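# Slide both server top covers shut and locked

## Task

Get the top cover of each of the two servers slid fully closed so that it latches; a cover latches either when shoved closed firmly or when it is slid closed while both of its release buttons are pressed. Both covers must end closed and latched and stay that way after the robot lets go.

## Robot and tools

Robot: two arms on a table. left_arm carries a five-finger left hand; right_arm carries a right hand. The left hand is the mirror of the right. Base positions in the scene frame: left_arm (-0.064, +0.524, -0.001) m, right_arm (+0.014, -0.493, 0) m, both nearly unrotated. A post stands on the floor behind the arms. Loose objects may occasionally get a brief outside shove.

Frames: the scene frame has its origin at table-top height, halfway between the arms' nominal bases; +z is up, +x points out over the table, and left_arm sits on the +y side. Hand positions, orientations, velocities, targets and wrist-camera poses are reported in each arm's own base frame, and offsets are applied along that arm's base axes, turning about the Hand target's position. Fixed cameras and the table use the scene frame.

Hand point: a spot 0.05 m in front of the palm, 0.15 m out from the wrist flange. Its +z runs along the straight fingers, +y out of the palm, +x across the palm away from the thumb on the right hand (toward the thumb on the left hand). Straight fingers reach 0.06-0.07 m past the point along +z and lie 0.06 m behind it along -y. A wrist bracket on the little-finger side can strike things, and with fingers level the wrist may hang below the hand and reach the table first.

execute_actions: argument actions is a list of actions; each action is a list of up to 15 rows, one row per 1/30 s step, the last row repeated if fewer than 15. Every row has 28 numbers, each in [-1, 1], covering both arms even if one is idle: left dx, dy, dz, rx, ry, rz, then left little, ring, middle, index, thumb_bend, thumb_turn, force_limit, speed, then the same fourteen for the right arm. The six pose numbers are an offset from that arm's Hand target at the start of the action (every row counts from that same start, not from the prior row); 1.0 equals 0.6 m or 180 degrees, and rx, ry, rz form one rotation vector. Repeating an offset in a new action moves further. All-zero pose numbers ask nothing new of that arm. Finger numbers are absolute targets: -1 open/straight, +1 curled; thumb_turn -1 beside the palm, +1 opposite the fingers. force_limit maps -1..+1 to roughly 0..10 N at the fingertip (0..15 N for the two thumb motors). speed rises from nearly zero at -1 to full at +0.48 and above. The hand numbers never mean no change: to keep a hand as it is, resend its last executed eight numbers (or, before any, its hand_measured plus hand_force_limit and hand_speed). Optional cameras: a list of names, ["all"], or []; default shows all only when actions is empty.

move: target is one 28-number row or a list of up to 15 rows, each arm's pose numbers being offsets from the current Hand target (all rows from that same one), in base axes, same scale as above. speed: path top speed in m/s, 0.002 to 3.6, default 0.25 (turn rate twice that in rad/s); one value or one per target. blend: corner rounding in metres for a list, 0 means stop at each. stop_force: 3 to 120 N, ends an arm's path when its wrist sensor feels that much push against its motion; use it slowly (about 0.005 m/s) for contacts, and keep the tool numbers identical in every row. zero (with stop_force): true re-zeroes the sensor before the move. blocking=false returns early while the move runs (not with stop_force). The result adds a move: line with the ending (done, off_target, moving, held, fault) and limits acting (paced = pose clipped, held = steps withheld). Moves do not avoid obstacles or the other arm.

wait: seconds (0-3600) lets the scene run. stop: brakes a running move. zoom_image: camera plus region [x0, y0, x1, y1] in pixels, at most 504 by 504, from that camera's newest image. show_instructions: shows the reference pages. zero_wrist_force: arm = left_arm or right_arm. finished_scene: ends the scene (scene = 1, optional); irreversible.

Cameras: cam_head_left, cam_head_right, cam_high (896x504), cam_left_wrist, cam_right_wrist (672x504, fisheye).

Results: end_effector_position (m), end_effector_quat_wxyz, velocities, Hand target (the last commanded pose; the hand may settle short of it, so send the remainder as an offset), joint positions and torques, wrist force and torque along the hand's own axes plus the peak since last shown, and per hand hand_measured, hand_stopped_by (moving, target, force, stalled, fault), hand_load_n (positive when pushed open), hand_force_limit, hand_speed. Orientation commands are clipped to 32 degrees from the measured one each step.

Gripping: thumb turned in front, the hand closes on objects about 0.035-0.065 m thick, or handles down to 0.025 m. Close slowly (speed -0.94 or lower) for gentle grips. To grip harder, raise force_limit and send a more closed target; to loosen, send one more open than hand_measured.

Faults and cautions: an arm halts about 10 s if a joint's contact torque passes its limit (139 N m for shoulder and elbow joints, 26 N m for wrists) or if outside force reaches roughly 150 N. Arms are stiff, so commanding even slightly past a solid contact can fault; to release a push, command back past the hand point. Motors at 85 degrees C lock the arm for 30-60 s. Never let the arms collide or a hand squeeze the other hand. Avoid drops, slams, hard rams into fixed things, excessive finger force, and anything ending up off the table, which fails the task.

Each tool is called as name([rows], argument=value, ...), one row to a line, values as JSON.

Reference images:

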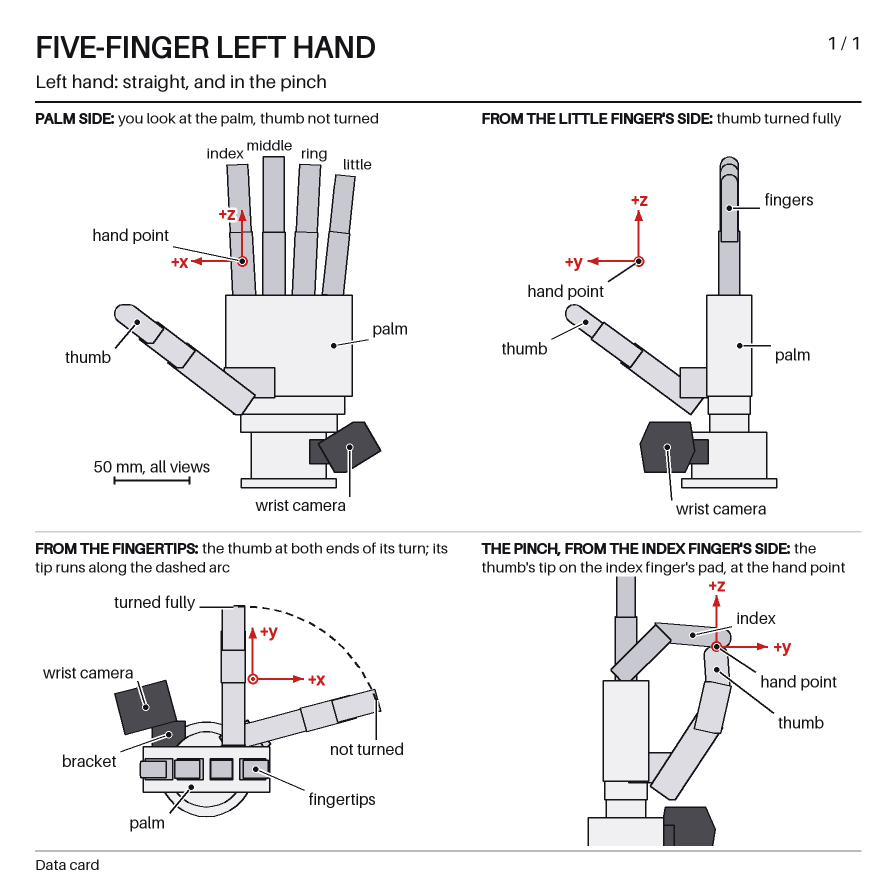

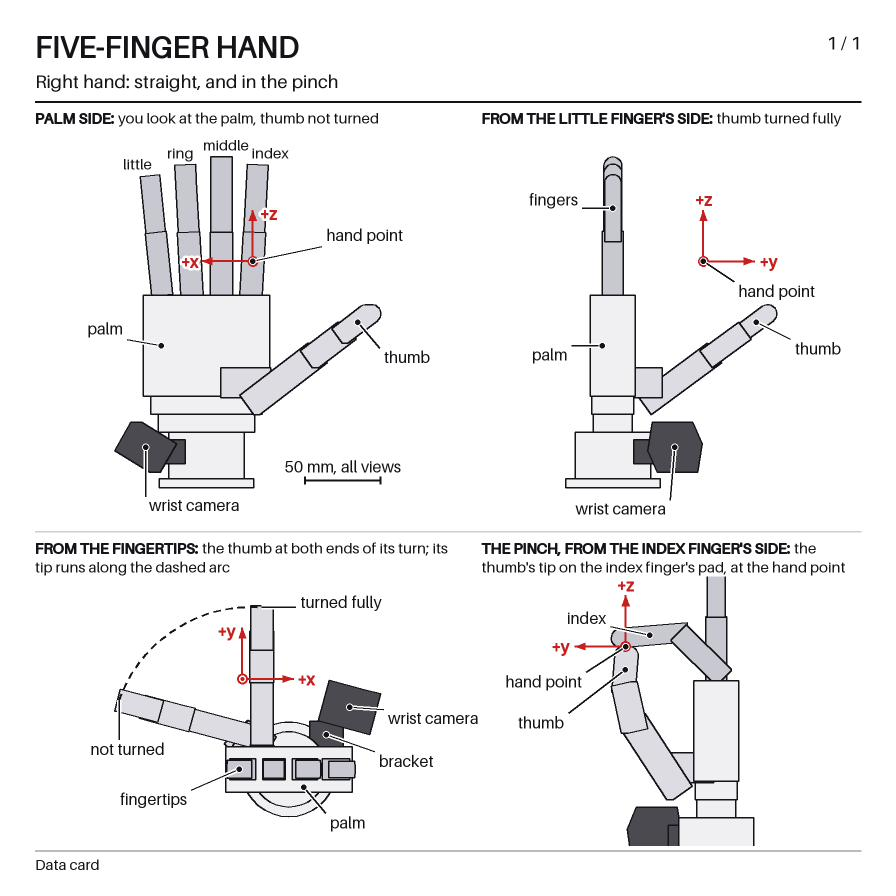

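## Session

execute_actions(actions=[])

Scene clock: 0.00 s.
left_arm: end_effector_position=(+0.3769, -0.2168, +0.3162) hand_measured=(-1.000, -1.000, -1.000, -1.000, -1.000, -1.000) hand_load_n=(-0.5, +0.0, +0.0, +0.0, +0.0, +0.0) hand_stopped_by=(target, target, target, target, target, target) hand_force_limit=0.00 hand_speed=-0.80 end_effector_quat_wxyz=(-0.005, +0.644, +0.718, +0.264) | right_arm: end_effector_position=(-0.0575, +0.4689, +0.2061) hand_measured=(-1.000, -1.000, -1.000, -1.000, -1.000, -1.000) hand_load_n=(+0.0, +0.0, -0.5, +0.0, +0.0, +0.0) hand_stopped_by=(target, target, target, target, target, target) hand_force_limit=0.00 hand_speed=-0.80 end_effector_quat_wxyz=(+0.017, +0.097, +0.990, -0.097)
Joint positions: left_arm=[2.509 -1.839 -1.48 1.795 -2.102 -0.728] | right_arm=[1.506 -1.138 1.412 1.492 1.599 0.134]
Joint velocities: within noise
Joint torques (N m): no reading
Motor temperatures (°C): left_arm=[28 29 23 34 30 35] | right_arm=[23 26 28 35 33 32]
Wrist force (N): no reading
Wrist torque (N m): no reading
Wrist force, peak (N): no reading
Hand target: left_arm +0.3769, -0.2168, +0.3162; -0.005, +0.644, +0.718, +0.264 | right_arm -0.0575, +0.4689, +0.2061; +0.017, +0.097, +0.990, -0.097

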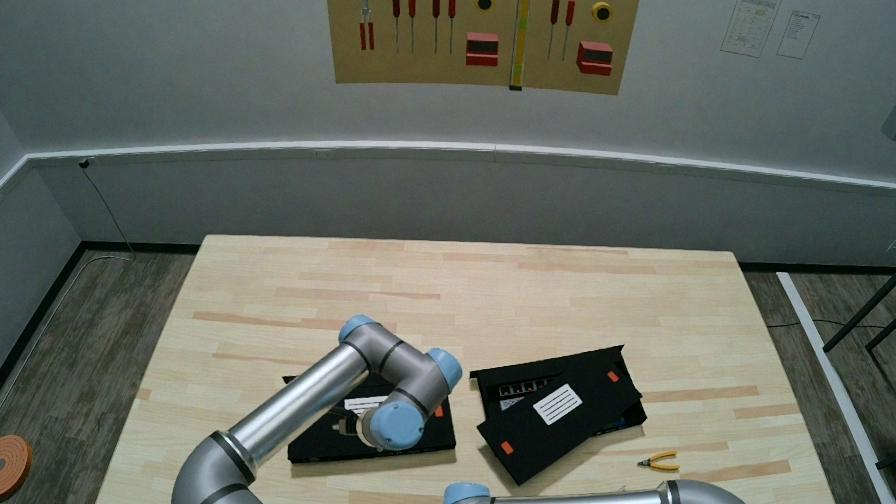

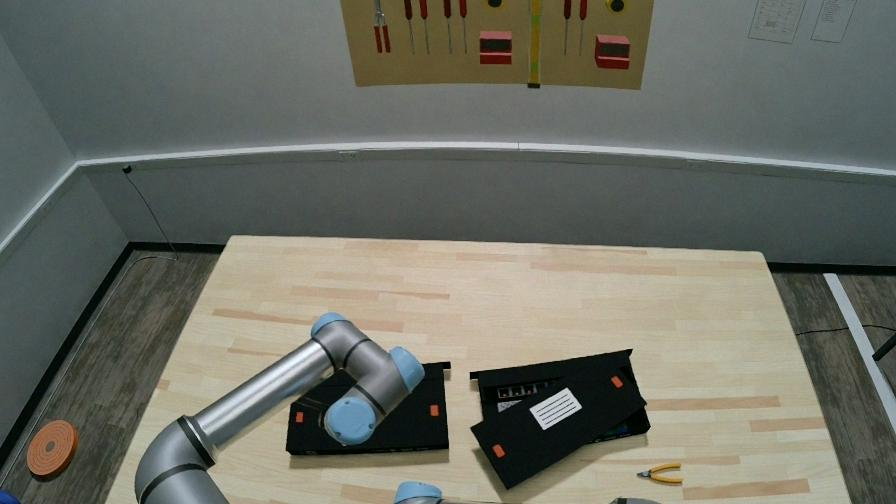

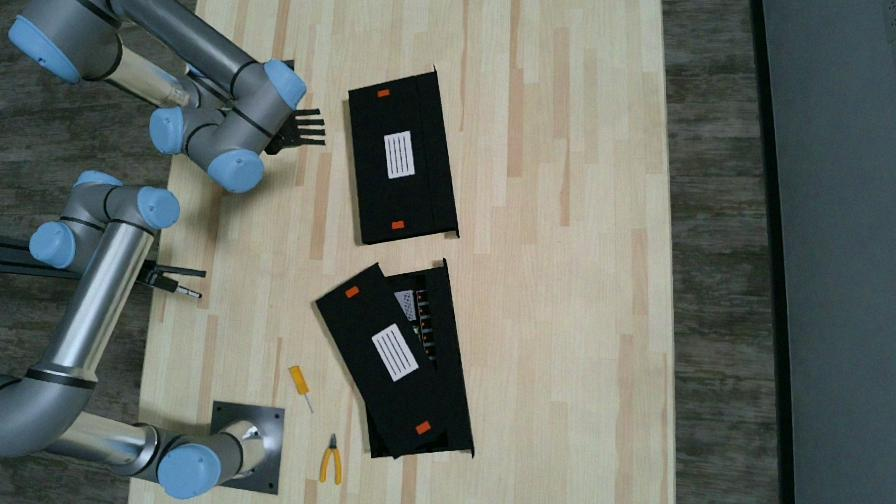

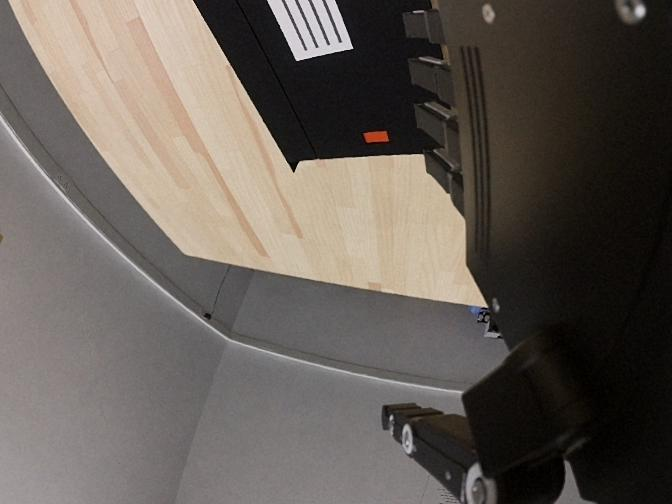

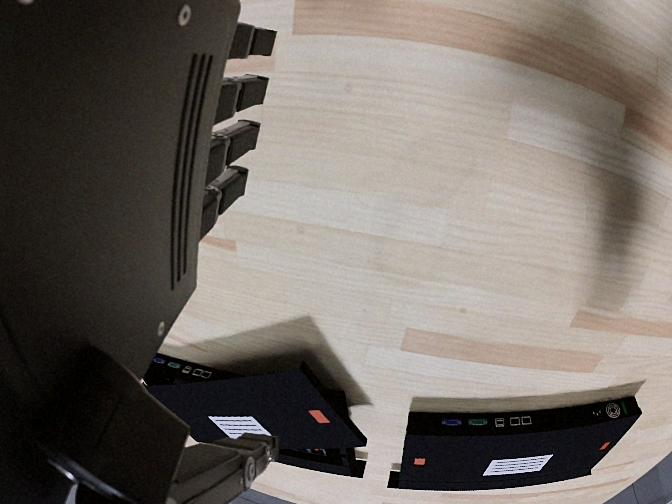

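zoom_image(camera="cam_high", region=[320, 50, 500, 260])

zoom_image(camera="cam_high", region=[280, 240, 500, 480])

zoom_image(camera="cam_head_left", region=[440, 330, 700, 504])

zoom_image(camera="cam_head_right", region=[260, 340, 480, 480])

zoom_image(camera="cam_right_wrist", region=[140, 300, 672, 504])

Scaled by 2.400 from the camera's image (finer frame: 1280x720).

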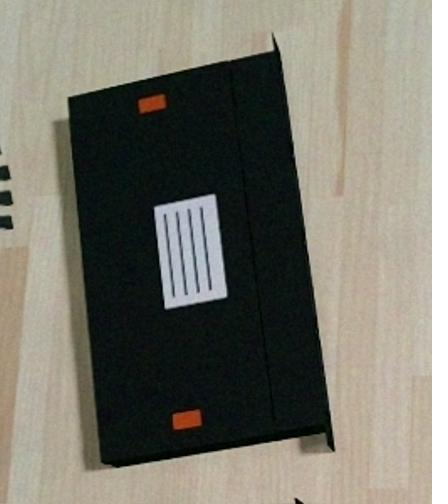

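Scaled by 2.100 from the camera's image (finer frame: 1280x720).

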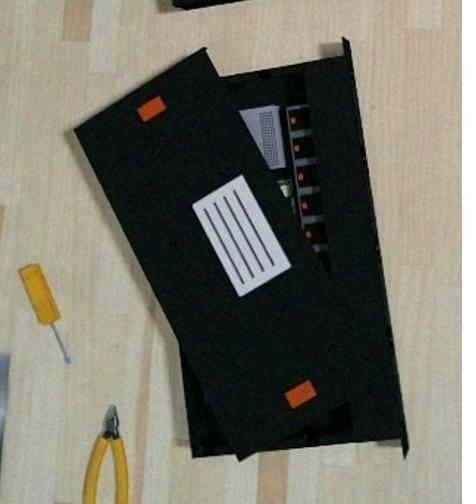

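Scaled by 1.938 from the camera's image (finer frame: 1280x720).

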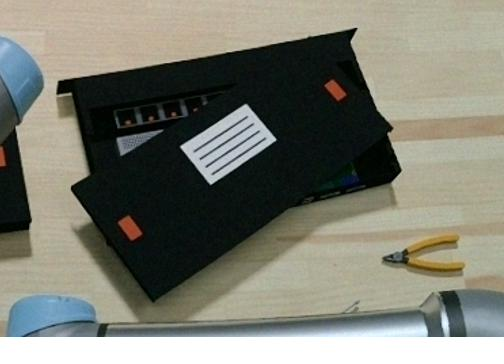

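Scaled by 2.291 from the camera's image (finer frame: 1280x720).

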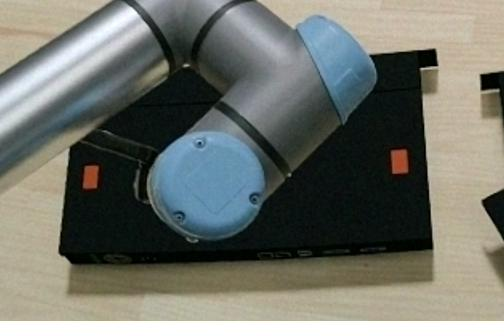

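Region (140, 300, 672, 504) is 532x204 pixels. A region can be at most 504 by 504 pixels.

zoom_image(camera="cam_right_wrist", region=[340, 370, 672, 504])

zoom_image(camera="cam_right_wrist", region=[130, 300, 400, 504])

zoom_image(camera="cam_left_wrist", region=[170, 0, 470, 200])

Scaled by 1.518 from the camera's image (finer frame: 960x720).

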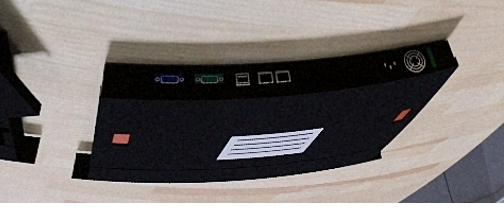

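Scaled by 1.867 from the camera's image (finer frame: 960x720).

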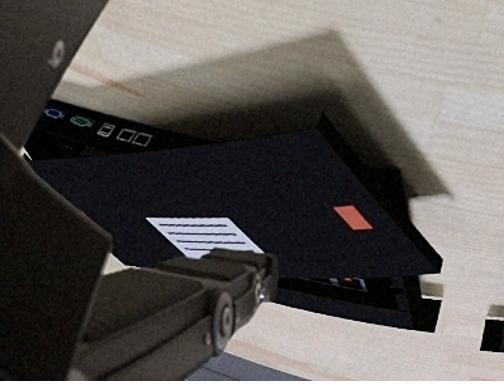

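Scaled by 1.680 from the camera's image (finer frame: 960x720).

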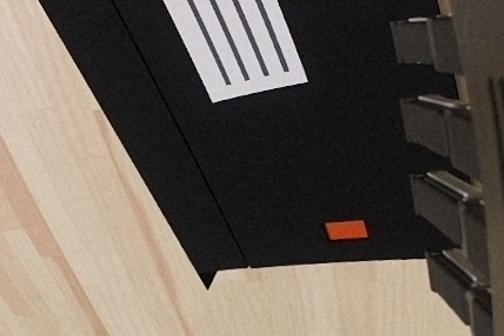

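move(target=[0,0,0,0,0,0,-1,-1,-1,-1,-1,-1,0,-0.8,0.35,-0.2,0.32,0,0,0,-1,-1,-1,-1,-1,-1,0,-0.8], cameras=["all"])

Scene clock: 35.17 s.
left_arm: end_effector_position=(+0.3769, -0.2168, +0.3162) hand_measured=(-1.000, -1.000, -1.000, -1.000, -1.000, -1.000) hand_load_n=(+0.0, +0.0, +0.0, +0.0, +0.0, +0.0) hand_stopped_by=(target, target, target, target, target, target) hand_force_limit=0.00 hand_speed=-0.80 end_effector_quat_wxyz=(-0.005, +0.644, +0.718, +0.264) | right_arm: end_effector_position=(+0.1524, +0.3488, +0.3981) hand_measured=(-1.000, -1.000, -1.000, -1.000, -1.000, -1.000) hand_load_n=(+0.0, +0.0, +0.0, +0.0, +0.0, +0.0) hand_stopped_by=(target, target, target, target, target, target) hand_force_limit=0.00 hand_speed=-0.80 end_effector_quat_wxyz=(+0.017, +0.097, +0.990, -0.097)
Joint positions: left_arm=[2.509 -1.839 -1.48 1.795 -2.102 -0.728] | right_arm=[0.895 -1.461 1.324 1.853 1.706 -0.47]
Joint torques (N m): left_arm=[0.32 30.66 18.32 -2.47 -0.77 -0.49] | right_arm=[-10.98 -12.74 -29.82 3.74 -0.61 -1.47]
Wrist force (N): left_arm=[0.0 0.0 -0.1] | right_arm=[0.2 -0.1 -0.1]
Wrist torque (N m): left_arm=[0.01 -0.02 0.00] | right_arm=[-0.02 -0.03 0.05]
Wrist force, peak (N): left_arm=[0.3 0.5 -0.2] | right_arm=[0.9 0.6 0.6]
Hand target: left_arm +0.3769, -0.2168, +0.3162; -0.005, +0.644, +0.718, +0.264 | right_arm +0.1525, +0.3489, +0.3981; +0.017, +0.097, +0.990, -0.097
Off the commanded pose: left_arm 0.000 m, 0 deg | right_arm 0.000 m, 0 deg.
move: done
cam_right_wrist: T_world_to_cam=[[-0.0777, 0.96662, -0.24414, -0.22266], [0.86497, 0.18713, 0.46563, -0.37565], [0.49578, -0.17499, -0.85064, 0.43779]] pos_world=[0.09057, 0.36213, 0.49295]

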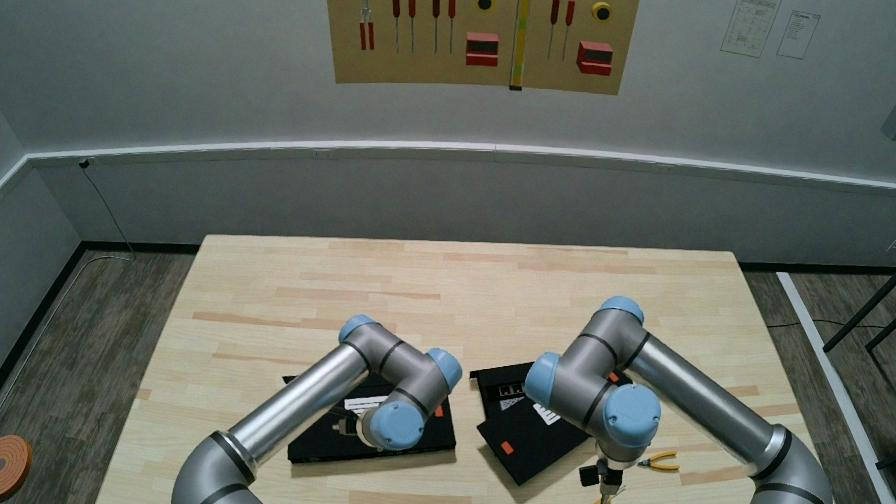

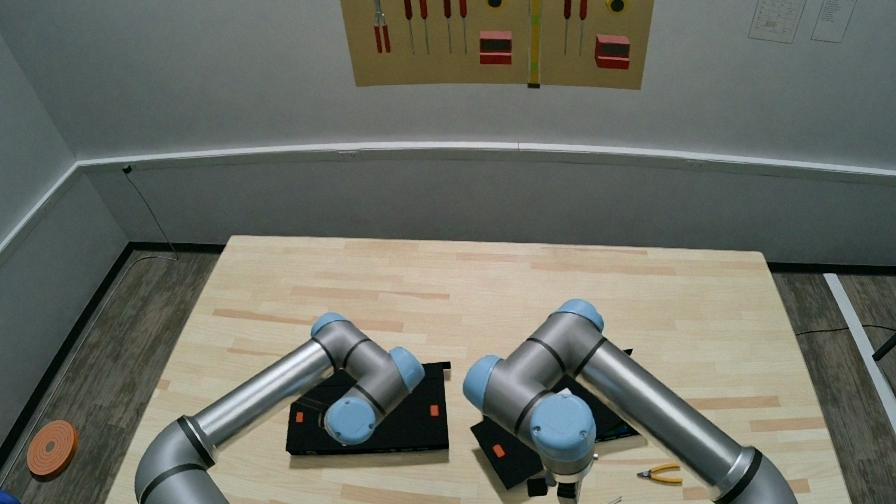

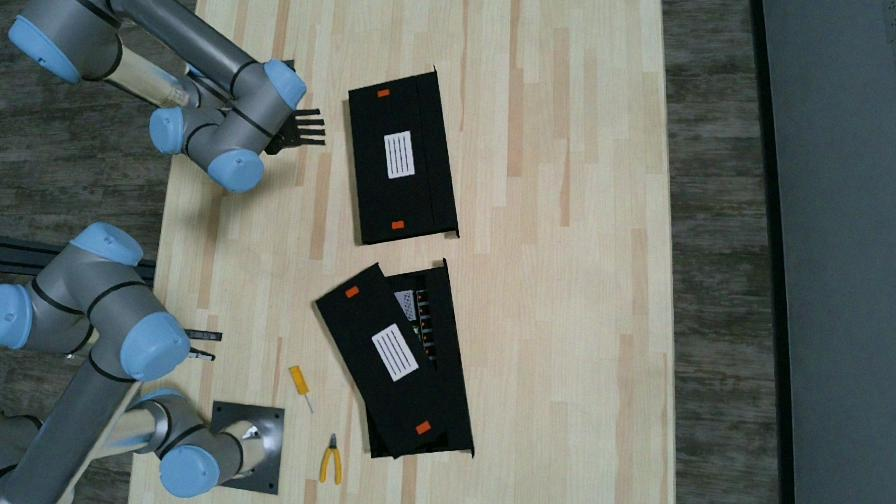

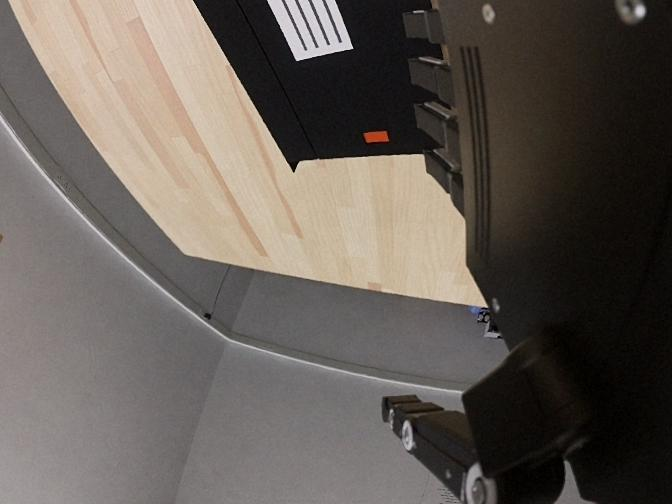

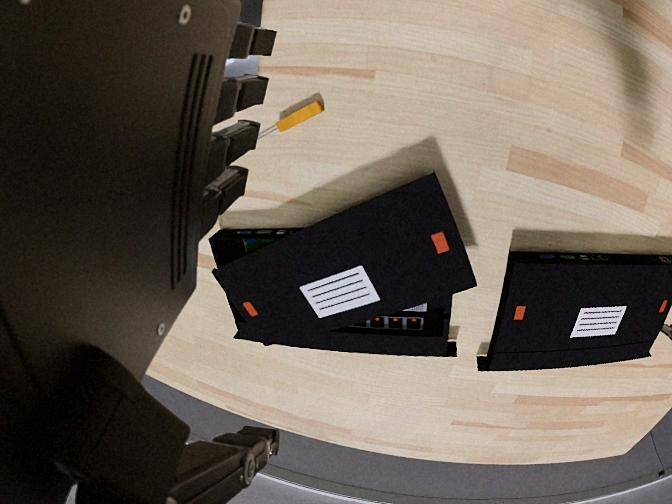

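zoom_image(camera="cam_right_wrist", region=[200, 150, 500, 360])

zoom_image(camera="cam_right_wrist", region=[470, 220, 672, 390])

Scaled by 1.680 from the camera's image (finer frame: 960x720).

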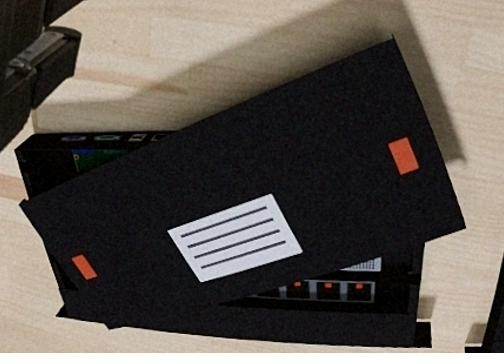

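Scaled by 2.495 from the camera's image (finer frame: 960x720).

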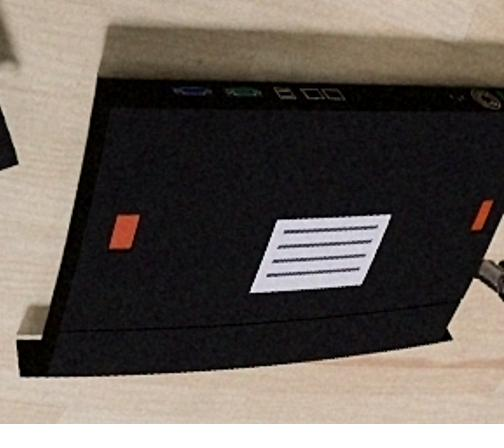

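move(target=[0,0,0,0,0,0,-1,-1,-1,-1,-1,-1,0,-0.8,-0.019,-0.11,-0.35,0,-0.194,0,-1,-1,-1,-1,-1,-1,0,-0.8], cameras=["cam_right_wrist", "cam_high"])

Scene clock: 45.13 s.
left_arm: end_effector_position=(+0.3769, -0.2168, +0.3162) hand_measured=(-1.000, -1.000, -1.000, -1.000, -1.000, -1.000) hand_load_n=(+0.0, +0.0, +0.0, +0.0, +0.0, +0.0) hand_stopped_by=(target, target, target, target, target, target) hand_force_limit=0.00 hand_speed=-0.80 end_effector_quat_wxyz=(-0.005, +0.644, +0.718, +0.264) | right_arm: end_effector_position=(+0.1411, +0.2829, +0.1881) hand_measured=(-1.000, -1.000, -1.000, -1.000, -1.000, -1.000) hand_load_n=(+0.0, +0.0, +0.0, +0.0, +0.0, +0.0) hand_stopped_by=(target, target, target, target, target, target) hand_force_limit=0.00 hand_speed=-0.80 end_effector_quat_wxyz=(+0.314, +0.122, +0.940, -0.063)
Joint positions: left_arm=[2.509 -1.839 -1.48 1.795 -2.102 -0.728] | right_arm=[1.231 -1.521 2.101 0.982 2.222 -0.084]
Joint torques (N m): left_arm=[-0.22 31.08 18.27 -2.67 -0.81 -0.59] | right_arm=[8.76 -4.51 -4.59 1.02 2.91 1.59]
Wrist force (N): left_arm=[0.0 0.1 0.1] | right_arm=[-0.4 -0.5 0.2]
Wrist torque (N m): left_arm=[0.01 -0.01 0.01] | right_arm=[-0.19 -0.11 -0.13]
Wrist force, peak (N): left_arm=[0.5 0.0 -0.4] | right_arm=[0.4 -0.9 0.9]
Hand target: left_arm +0.3769, -0.2168, +0.3162; -0.005, +0.644, +0.718, +0.264 | right_arm +0.1411, +0.2829, +0.1881; +0.314, +0.122, +0.940, -0.063
Off the commanded pose: left_arm 0.000 m, 0 deg | right_arm 0.000 m, 0 deg.
move: done
cam_right_wrist: T_world_to_cam=[[0.07597, 0.96662, -0.24469, -0.23265], [0.44297, 0.18713, 0.87679, -0.27367], [0.89331, -0.175, -0.41397, 0.11503]] pos_world=[0.03614, 0.29623, 0.23064]
Images, in order (width x height): cam_high 896x504, cam_right_wrist 672x504.

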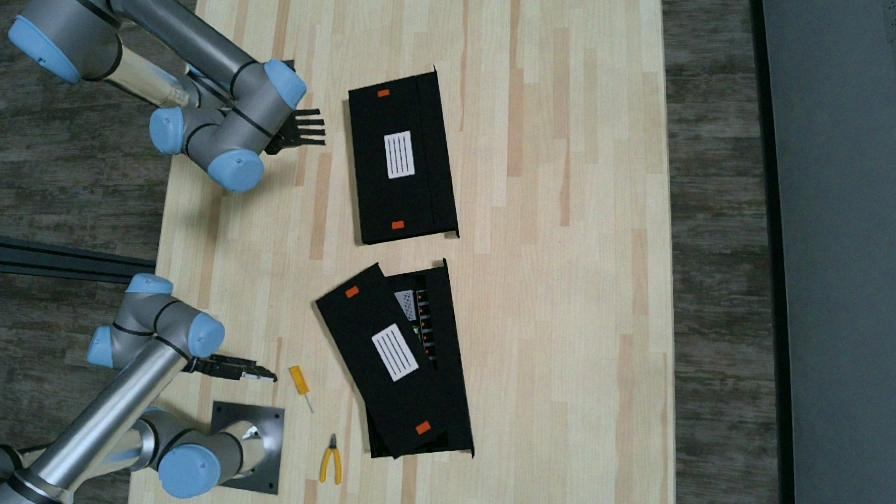

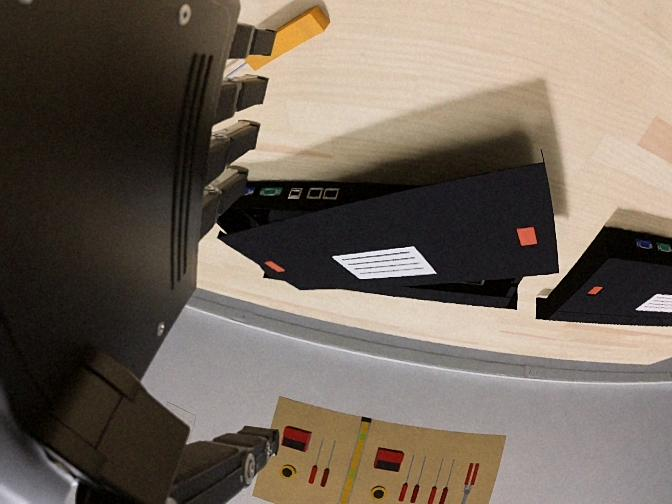

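zoom_image(camera="cam_right_wrist", region=[200, 130, 400, 320])

zoom_image(camera="cam_right_wrist", region=[380, 120, 600, 330])

Scaled by 2.520 from the camera's image (finer frame: 960x720).

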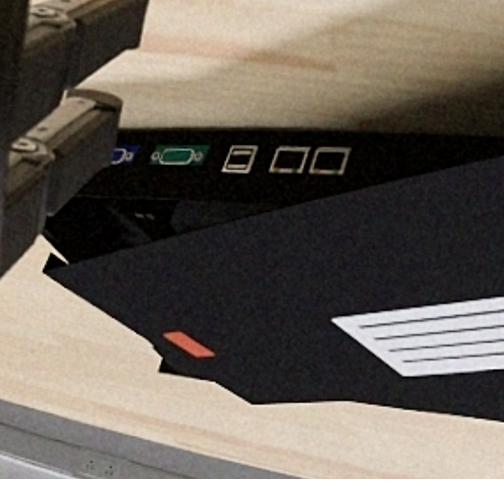

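Scaled by 2.291 from the camera's image (finer frame: 960x720).

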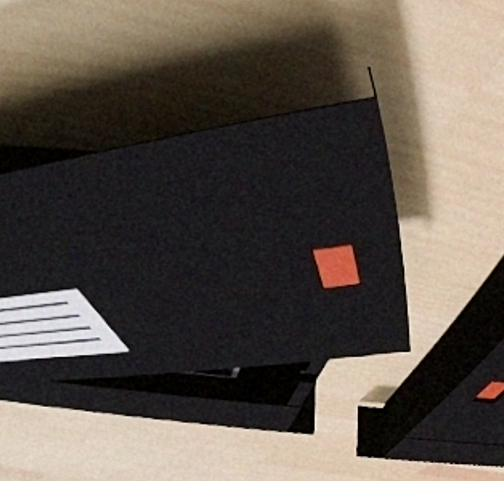

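move(target=[-0.0765,-0.02,-0.11,-0.0214,0.1853,-0.4613,-1,-1,-1,-1,-1,-1,0,-0.8,0,0,0,0,0,0,-1,-1,-1,-1,-1,-1,0,-0.8], cameras=["cam_left_wrist", "cam_high"])

Scene clock: 67.57 s.
left_arm: end_effector_position=(+0.3310, -0.2288, +0.2502) hand_measured=(-1.000, -1.000, -1.000, -1.000, -1.000, -1.000) hand_load_n=(+0.0, +0.0, +0.0, +0.0, +0.0, +0.0) hand_stopped_by=(target, target, target, target, target, target) hand_force_limit=0.00 hand_speed=-0.80 end_effector_quat_wxyz=(+0.000, +0.995, +0.096, -0.001) | right_arm: end_effector_position=(+0.1411, +0.2829, +0.1881) hand_measured=(-1.000, -1.000, -1.000, -1.000, -1.000, -1.000) hand_load_n=(+0.0, +0.5, +0.0, +0.0, +0.0, +0.0) hand_stopped_by=(target, target, target, target, target, target) hand_force_limit=0.00 hand_speed=-0.80 end_effector_quat_wxyz=(+0.314, +0.122, +0.940, -0.063)
Joint positions: left_arm=[3.001 -1.638 -1.726 1.791 -1.571 1.238] | right_arm=[1.231 -1.52 2.101 0.982 2.222 -0.084]
Joint torques (N m): left_arm=[8.38 6.84 23.77 -5.06 1.66 1.83] | right_arm=[8.62 -4.81 -4.31 1.15 2.87 1.51]
Wrist force (N): left_arm=[-0.7 0.3 -0.4] | right_arm=[-0.2 -0.4 0.1]
Wrist torque (N m): left_arm=[0.10 0.08 0.00] | right_arm=[-0.16 -0.14 -0.11]
Wrist force, peak (N): left_arm=[-1.0 0.4 -0.5] | right_arm=[-0.5 -0.8 0.2]
Hand target: left_arm +0.3310, -0.2288, +0.2502; +0.000, +0.995, +0.096, -0.001 | right_arm +0.1411, +0.2829, +0.1881; +0.314, +0.122, +0.940, -0.063
Off the commanded pose: left_arm 0.000 m, 0 deg | right_arm 0.000 m, 0 deg.
move: done
cam_left_wrist: T_world_to_cam=[[0.048, 0.99855, 0.02457, 0.20211], [0.82437, -0.05349, 0.56351, -0.43196], [0.564, -0.00679, -0.82574, 0.13497]] pos_world=[0.27027, -0.22401, 0.3499]
Images, in order (width x height): cam_high 896x504, cam_left_wrist 672x504.

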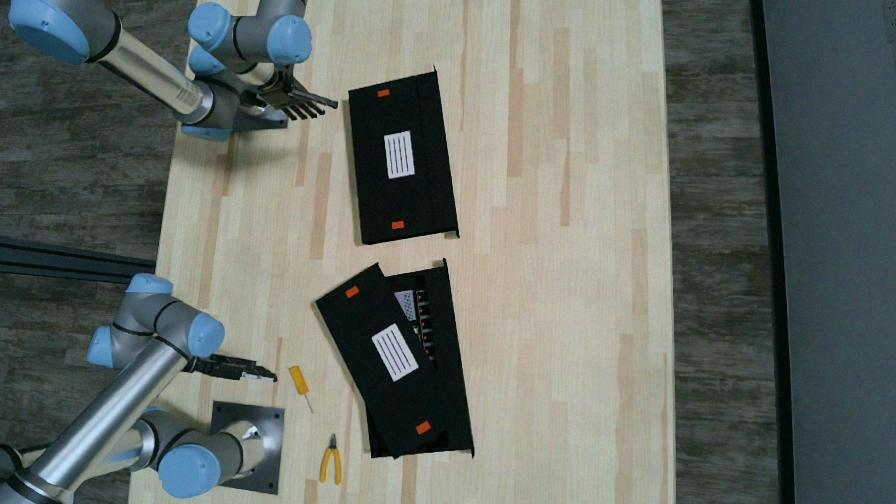

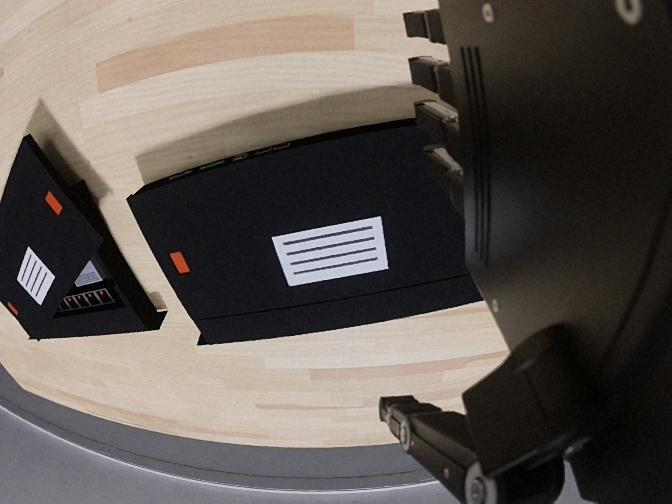

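zoom_image(camera="cam_left_wrist", region=[120, 110, 320, 350])

zoom_image(camera="cam_left_wrist", region=[0, 120, 180, 350])

Scaled by 2.100 from the camera's image (finer frame: 960x720).

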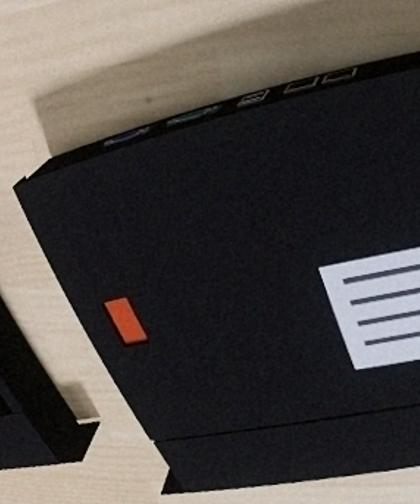

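Scaled by 2.191 from the camera's image (finer frame: 960x720).

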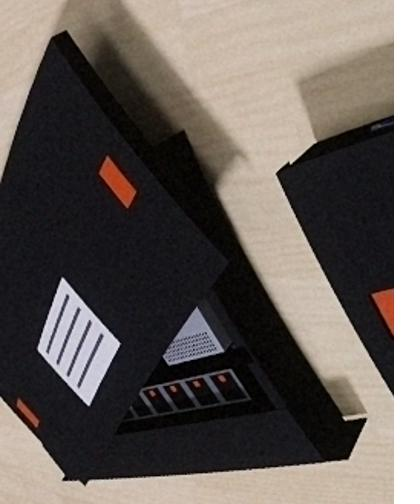

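move(target=[0,-0.467,-0.209,0,-0.194,0,-1,-1,-1,-1,-1,-1,0,-0.8,-0.1,-0.16,0.1,0,0,0,-1,-1,-1,-1,-1,-1,0,-0.8], cameras=["cam_left_wrist", "cam_high"])

Scene clock: 77.47 s.
left_arm: end_effector_position=(+0.3310, -0.5090, +0.1248) hand_measured=(-1.000, -1.000, -1.000, -1.000, -1.000, -1.000) hand_load_n=(+0.0, +0.0, +0.0, +0.0, +0.0, +0.0) hand_stopped_by=(target, target, target, target, target, target) hand_force_limit=0.00 hand_speed=-0.80 end_effector_quat_wxyz=(+0.029, +0.950, +0.092, +0.298) | right_arm: end_effector_position=(+0.0811, +0.1869, +0.2480) hand_measured=(-1.000, -1.000, -1.000, -1.000, -1.000, -1.000) hand_load_n=(+0.0, +0.0, +0.0, +0.0, +0.0, +0.0) hand_stopped_by=(target, target, target, target, target, target) hand_force_limit=0.00 hand_speed=-0.80 end_effector_quat_wxyz=(+0.314, +0.122, +0.940, -0.063)
Joint positions: left_arm=[2.177 -2.09 -1.553 2.45 -2.06 0.509] | right_arm=[1.394 -1.803 2.213 1.275 2.213 0.12]
Joint torques (N m): left_arm=[-8.25 25.4 22.74 -4.27 -2.1 -2.5] | right_arm=[7.93 -20.54 -6.52 3.44 -1.22 1.75]
Wrist force (N): left_arm=[-0.1 0.4 -0.1] | right_arm=[-0.6 -0.4 0.3]
Wrist torque (N m): left_arm=[0.09 0.02 0.11] | right_arm=[-0.17 -0.09 -0.14]
Wrist force, peak (N): left_arm=[-1.0 1.5 0.4] | right_arm=[-0.5 -0.9 0.2]
Hand target: left_arm +0.3310, -0.5090, +0.1248; +0.029, +0.950, +0.092, +0.298 | right_arm +0.0811, +0.1869, +0.2481; +0.314, +0.122, +0.940, -0.063
Off the commanded pose: left_arm 0.000 m, 0 deg | right_arm 0.000 m, 0 deg.
move: done
cam_left_wrist: T_world_to_cam=[[0.02548, 0.99854, 0.04755, 0.48949], [0.35345, -0.05349, 0.93392, -0.26664], [0.9351, -0.00699, -0.3543, -0.15214]] pos_world=[0.22404, -0.50411, 0.17184]
Images, in order (width x height): cam_high 896x504, cam_left_wrist 672x504.

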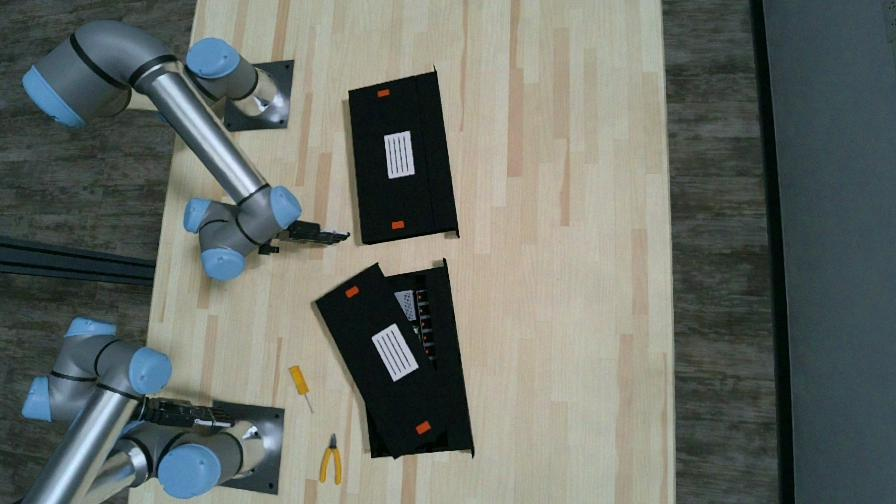

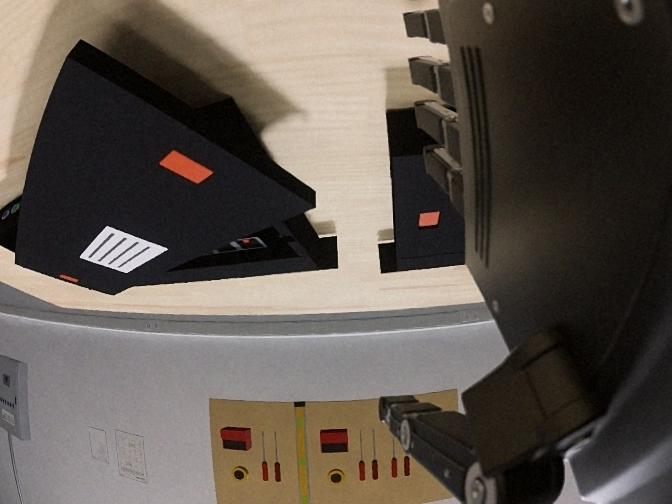

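zoom_image(camera="cam_left_wrist", region=[360, 90, 480, 290])

zoom_image(camera="cam_left_wrist", region=[0, 20, 350, 310])

zoom_image(camera="cam_left_wrist", region=[180, 90, 350, 290])

Scaled by 2.520 from the camera's image (finer frame: 960x720).

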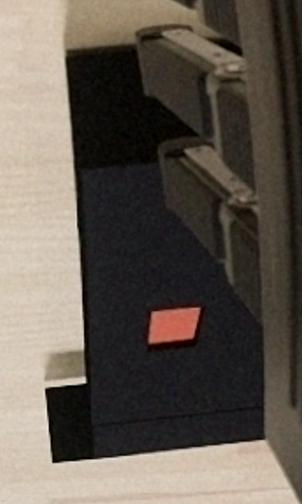

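Scaled by 1.440 from the camera's image (finer frame: 960x720).

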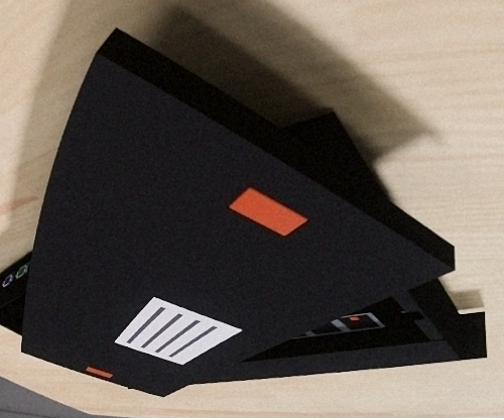

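Scaled by 2.520 from the camera's image (finer frame: 960x720).

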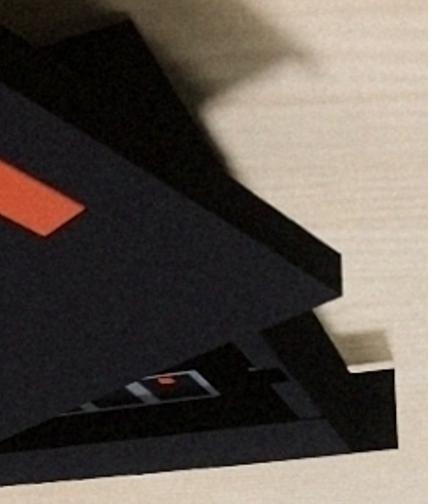

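move([
  [0.1,0,0.1,0,0,0.15,-1,-1,-1,-1,-1,-1,0,-0.8,0,0,0,0,0,0,-1,-1,-1,-1,-1,-1,0,-0.8],
  [0.275,-0.037,0.06,0,0,0.444,-1,-1,-1,-1,-1,-1,0,-0.8,0,0,0,0,0,0,-1,-1,-1,-1,-1,-1,0,-0.8],
], blend=0.03, cameras=["cam_left_wrist", "cam_high"])

Scene clock: 98.50 s.
left_arm: end_effector_position=(+0.4951, -0.5297, +0.1604) hand_measured=(-1.000, -1.000, -1.000, -1.000, -1.000, -1.000) hand_load_n=(+0.0, +0.0, +0.0, +0.0, +0.0, +0.0) hand_stopped_by=(target, target, target, target, target, target) hand_force_limit=0.00 hand_speed=-0.80 end_effector_quat_wxyz=(+0.001, +0.745, +0.614, +0.260) | right_arm: end_effector_position=(+0.0811, +0.1869, +0.2481) hand_measured=(-1.000, -1.000, -1.000, -1.000, -1.000, -1.000) hand_load_n=(+0.0, +0.0, +0.0, +0.0, -0.5, -0.5) hand_stopped_by=(target, target, target, target, target, target) hand_force_limit=0.00 hand_speed=-0.80 end_effector_quat_wxyz=(+0.314, +0.122, +0.940, -0.063)
Joint positions: left_arm=[2.259 -2.898 -0.035 1.364 -2.096 -0.689] | right_arm=[1.394 -1.803 2.213 1.275 2.213 0.12]
Joint torques (N m): left_arm=[8.18 75.86 24.71 0.35 0.68 -2.6] | right_arm=[8.65 -15.61 -7.12 3.57 -0.65 1.46]
Wrist force (N): left_arm=[0.1 0.5 -0.1] | right_arm=[-0.5 -0.4 0.3]
Wrist torque (N m): left_arm=[0.08 -0.03 0.10] | right_arm=[-0.16 -0.10 -0.13]
Wrist force, peak (N): left_arm=[-0.7 0.2 0.5] | right_arm=[-0.8 -0.3 0.3]
Hand target: left_arm +0.4960, -0.5312, +0.1608; -0.169, +0.669, +0.680, +0.247 | right_arm +0.0811, +0.1869, +0.2481; +0.314, +0.122, +0.940, -0.063
Off the commanded pose: left_arm 0.002 m, 23 deg | right_arm 0.000 m, 0 deg.
elbow stopped short (left arm): the move would have taken joint 3 (elbow) straighter than the controller allows.
move: off_target (left_arm)
cam_left_wrist: T_world_to_cam=[[-0.87134, 0.44925, -0.19735, 0.69666], [0.06204, 0.49984, 0.86389, 0.08963], [0.48675, 0.7405, -0.4634, 0.34218]] pos_world=[0.43491, -0.61116, 0.21862]
Images, in order (width x height): cam_high 896x504, cam_left_wrist 672x504.

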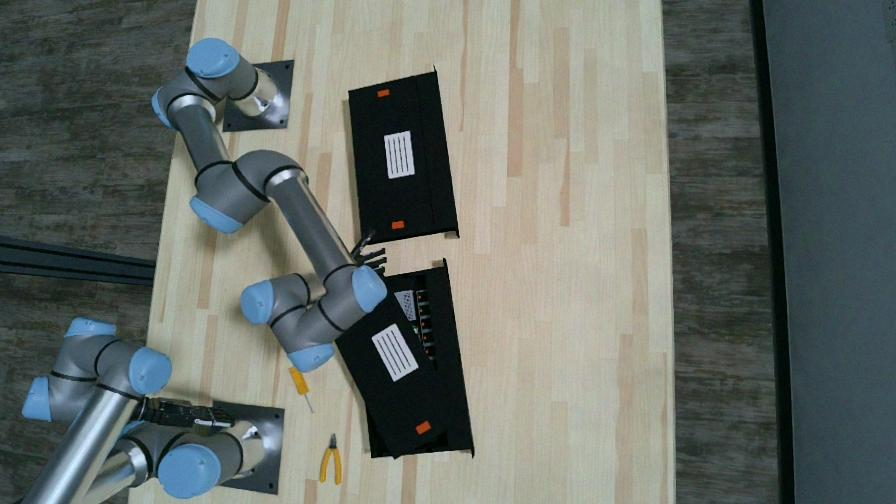

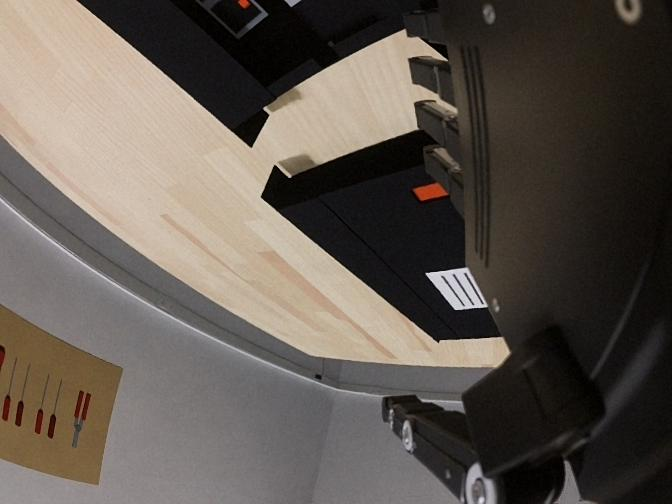

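zoom_image(camera="cam_left_wrist", region=[250, 110, 450, 240])

zoom_image(camera="cam_left_wrist", region=[170, 0, 440, 150])

Scaled by 2.520 from the camera's image (finer frame: 960x720).

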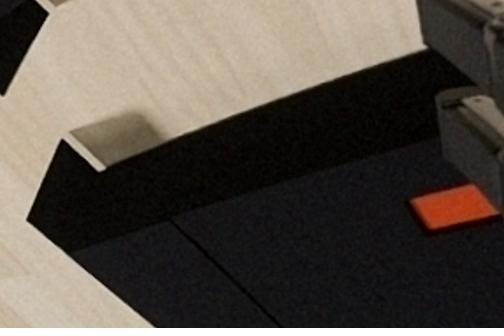

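Scaled by 1.867 from the camera's image (finer frame: 960x720).

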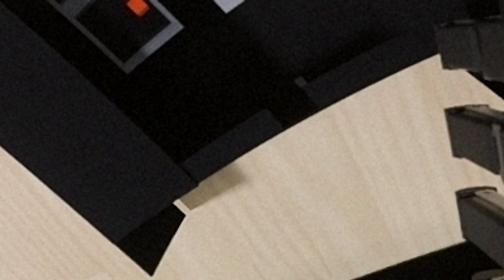

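move(target=[-0.36,0.1,0.15,0,0,-0.3,-1,-1,-1,-1,-1,-1,0,-0.8,0,0,0,0,0,0,-1,-1,-1,-1,-1,-1,0,-0.8], cameras=["cam_high", "cam_left_wrist"])

zoom_image(camera="cam_high", region=[360, 250, 480, 370])

zoom_image(camera="cam_high", region=[360, 380, 480, 480])

Scene clock: 104.63 s.
left_arm: end_effector_position=(+0.2801, -0.4712, +0.2507) hand_measured=(-1.000, -1.000, -1.000, -1.000, -1.000, -1.000) hand_load_n=(+0.0, +0.0, +0.0, +0.0, +0.0, +0.0) hand_stopped_by=(target, target, target, target, target, target) hand_force_limit=0.00 hand_speed=-0.80 end_effector_quat_wxyz=(-0.039, +0.905, +0.302, +0.297) | right_arm: end_effector_position=(+0.0811, +0.1869, +0.2481) hand_measured=(-1.000, -1.000, -1.000, -1.000, -1.000, -1.000) hand_load_n=(+0.0, +0.0, +0.0, +0.0, +0.0, +0.0) hand_stopped_by=(target, target, target, target, target, target) hand_force_limit=0.00 hand_speed=-0.80 end_effector_quat_wxyz=(+0.314, +0.122, +0.940, -0.063)
Joint positions: left_arm=[2.027 -2.095 -1.3 1.826 -2.179 -0.188] | right_arm=[1.394 -1.803 2.213 1.275 2.213 0.12]
Joint torques (N m): left_arm=[-7.47 55.3 11.05 0.32 -2.47 1.79] | right_arm=[8.74 -6.65 -9.15 3.7 -0.01 1.53]
Wrist force (N): left_arm=[0.0 0.2 -0.3] | right_arm=[-0.5 -0.2 0.4]
Wrist torque (N m): left_arm=[0.09 -0.02 0.02] | right_arm=[-0.14 -0.11 -0.12]
Wrist force, peak (N): left_arm=[-0.1 -0.6 -1.1] | right_arm=[-0.6 -0.5 0.4]
Hand target: left_arm +0.2800, -0.4712, +0.2508; -0.039, +0.905, +0.302, +0.297 | right_arm +0.0811, +0.1869, +0.2481; +0.314, +0.122, +0.940, -0.063
Off the commanded pose: left_arm 0.000 m, 0 deg | right_arm 0.000 m, 0 deg.
move: done
cam_left_wrist: T_world_to_cam=[[-0.41388, 0.90909, 0.04759, 0.52805], [0.34126, 0.10647, 0.93392, -0.28542], [0.84395, 0.40277, -0.3543, 0.15894]] pos_world=[0.18181, -0.51367, 0.29774]

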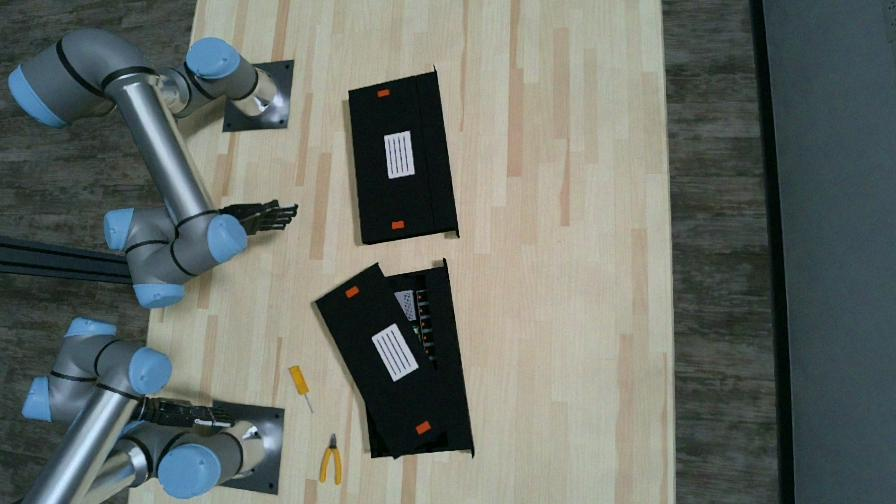

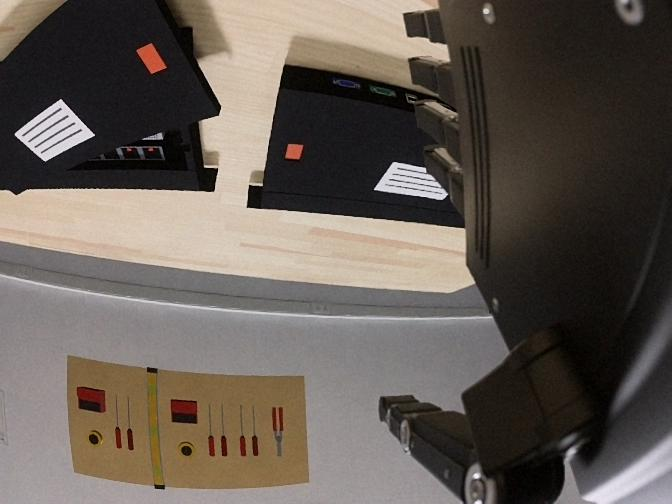

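Scaled by 4.200 from the camera's image (finer frame: 1280x720).

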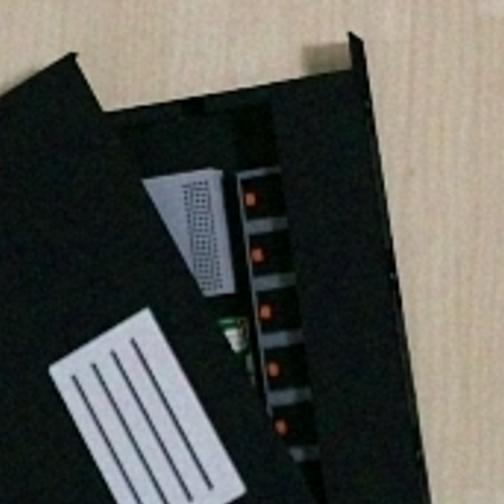

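Scaled by 4.200 from the camera's image (finer frame: 1280x720).

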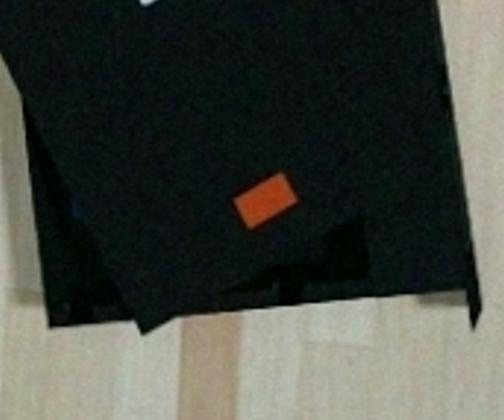

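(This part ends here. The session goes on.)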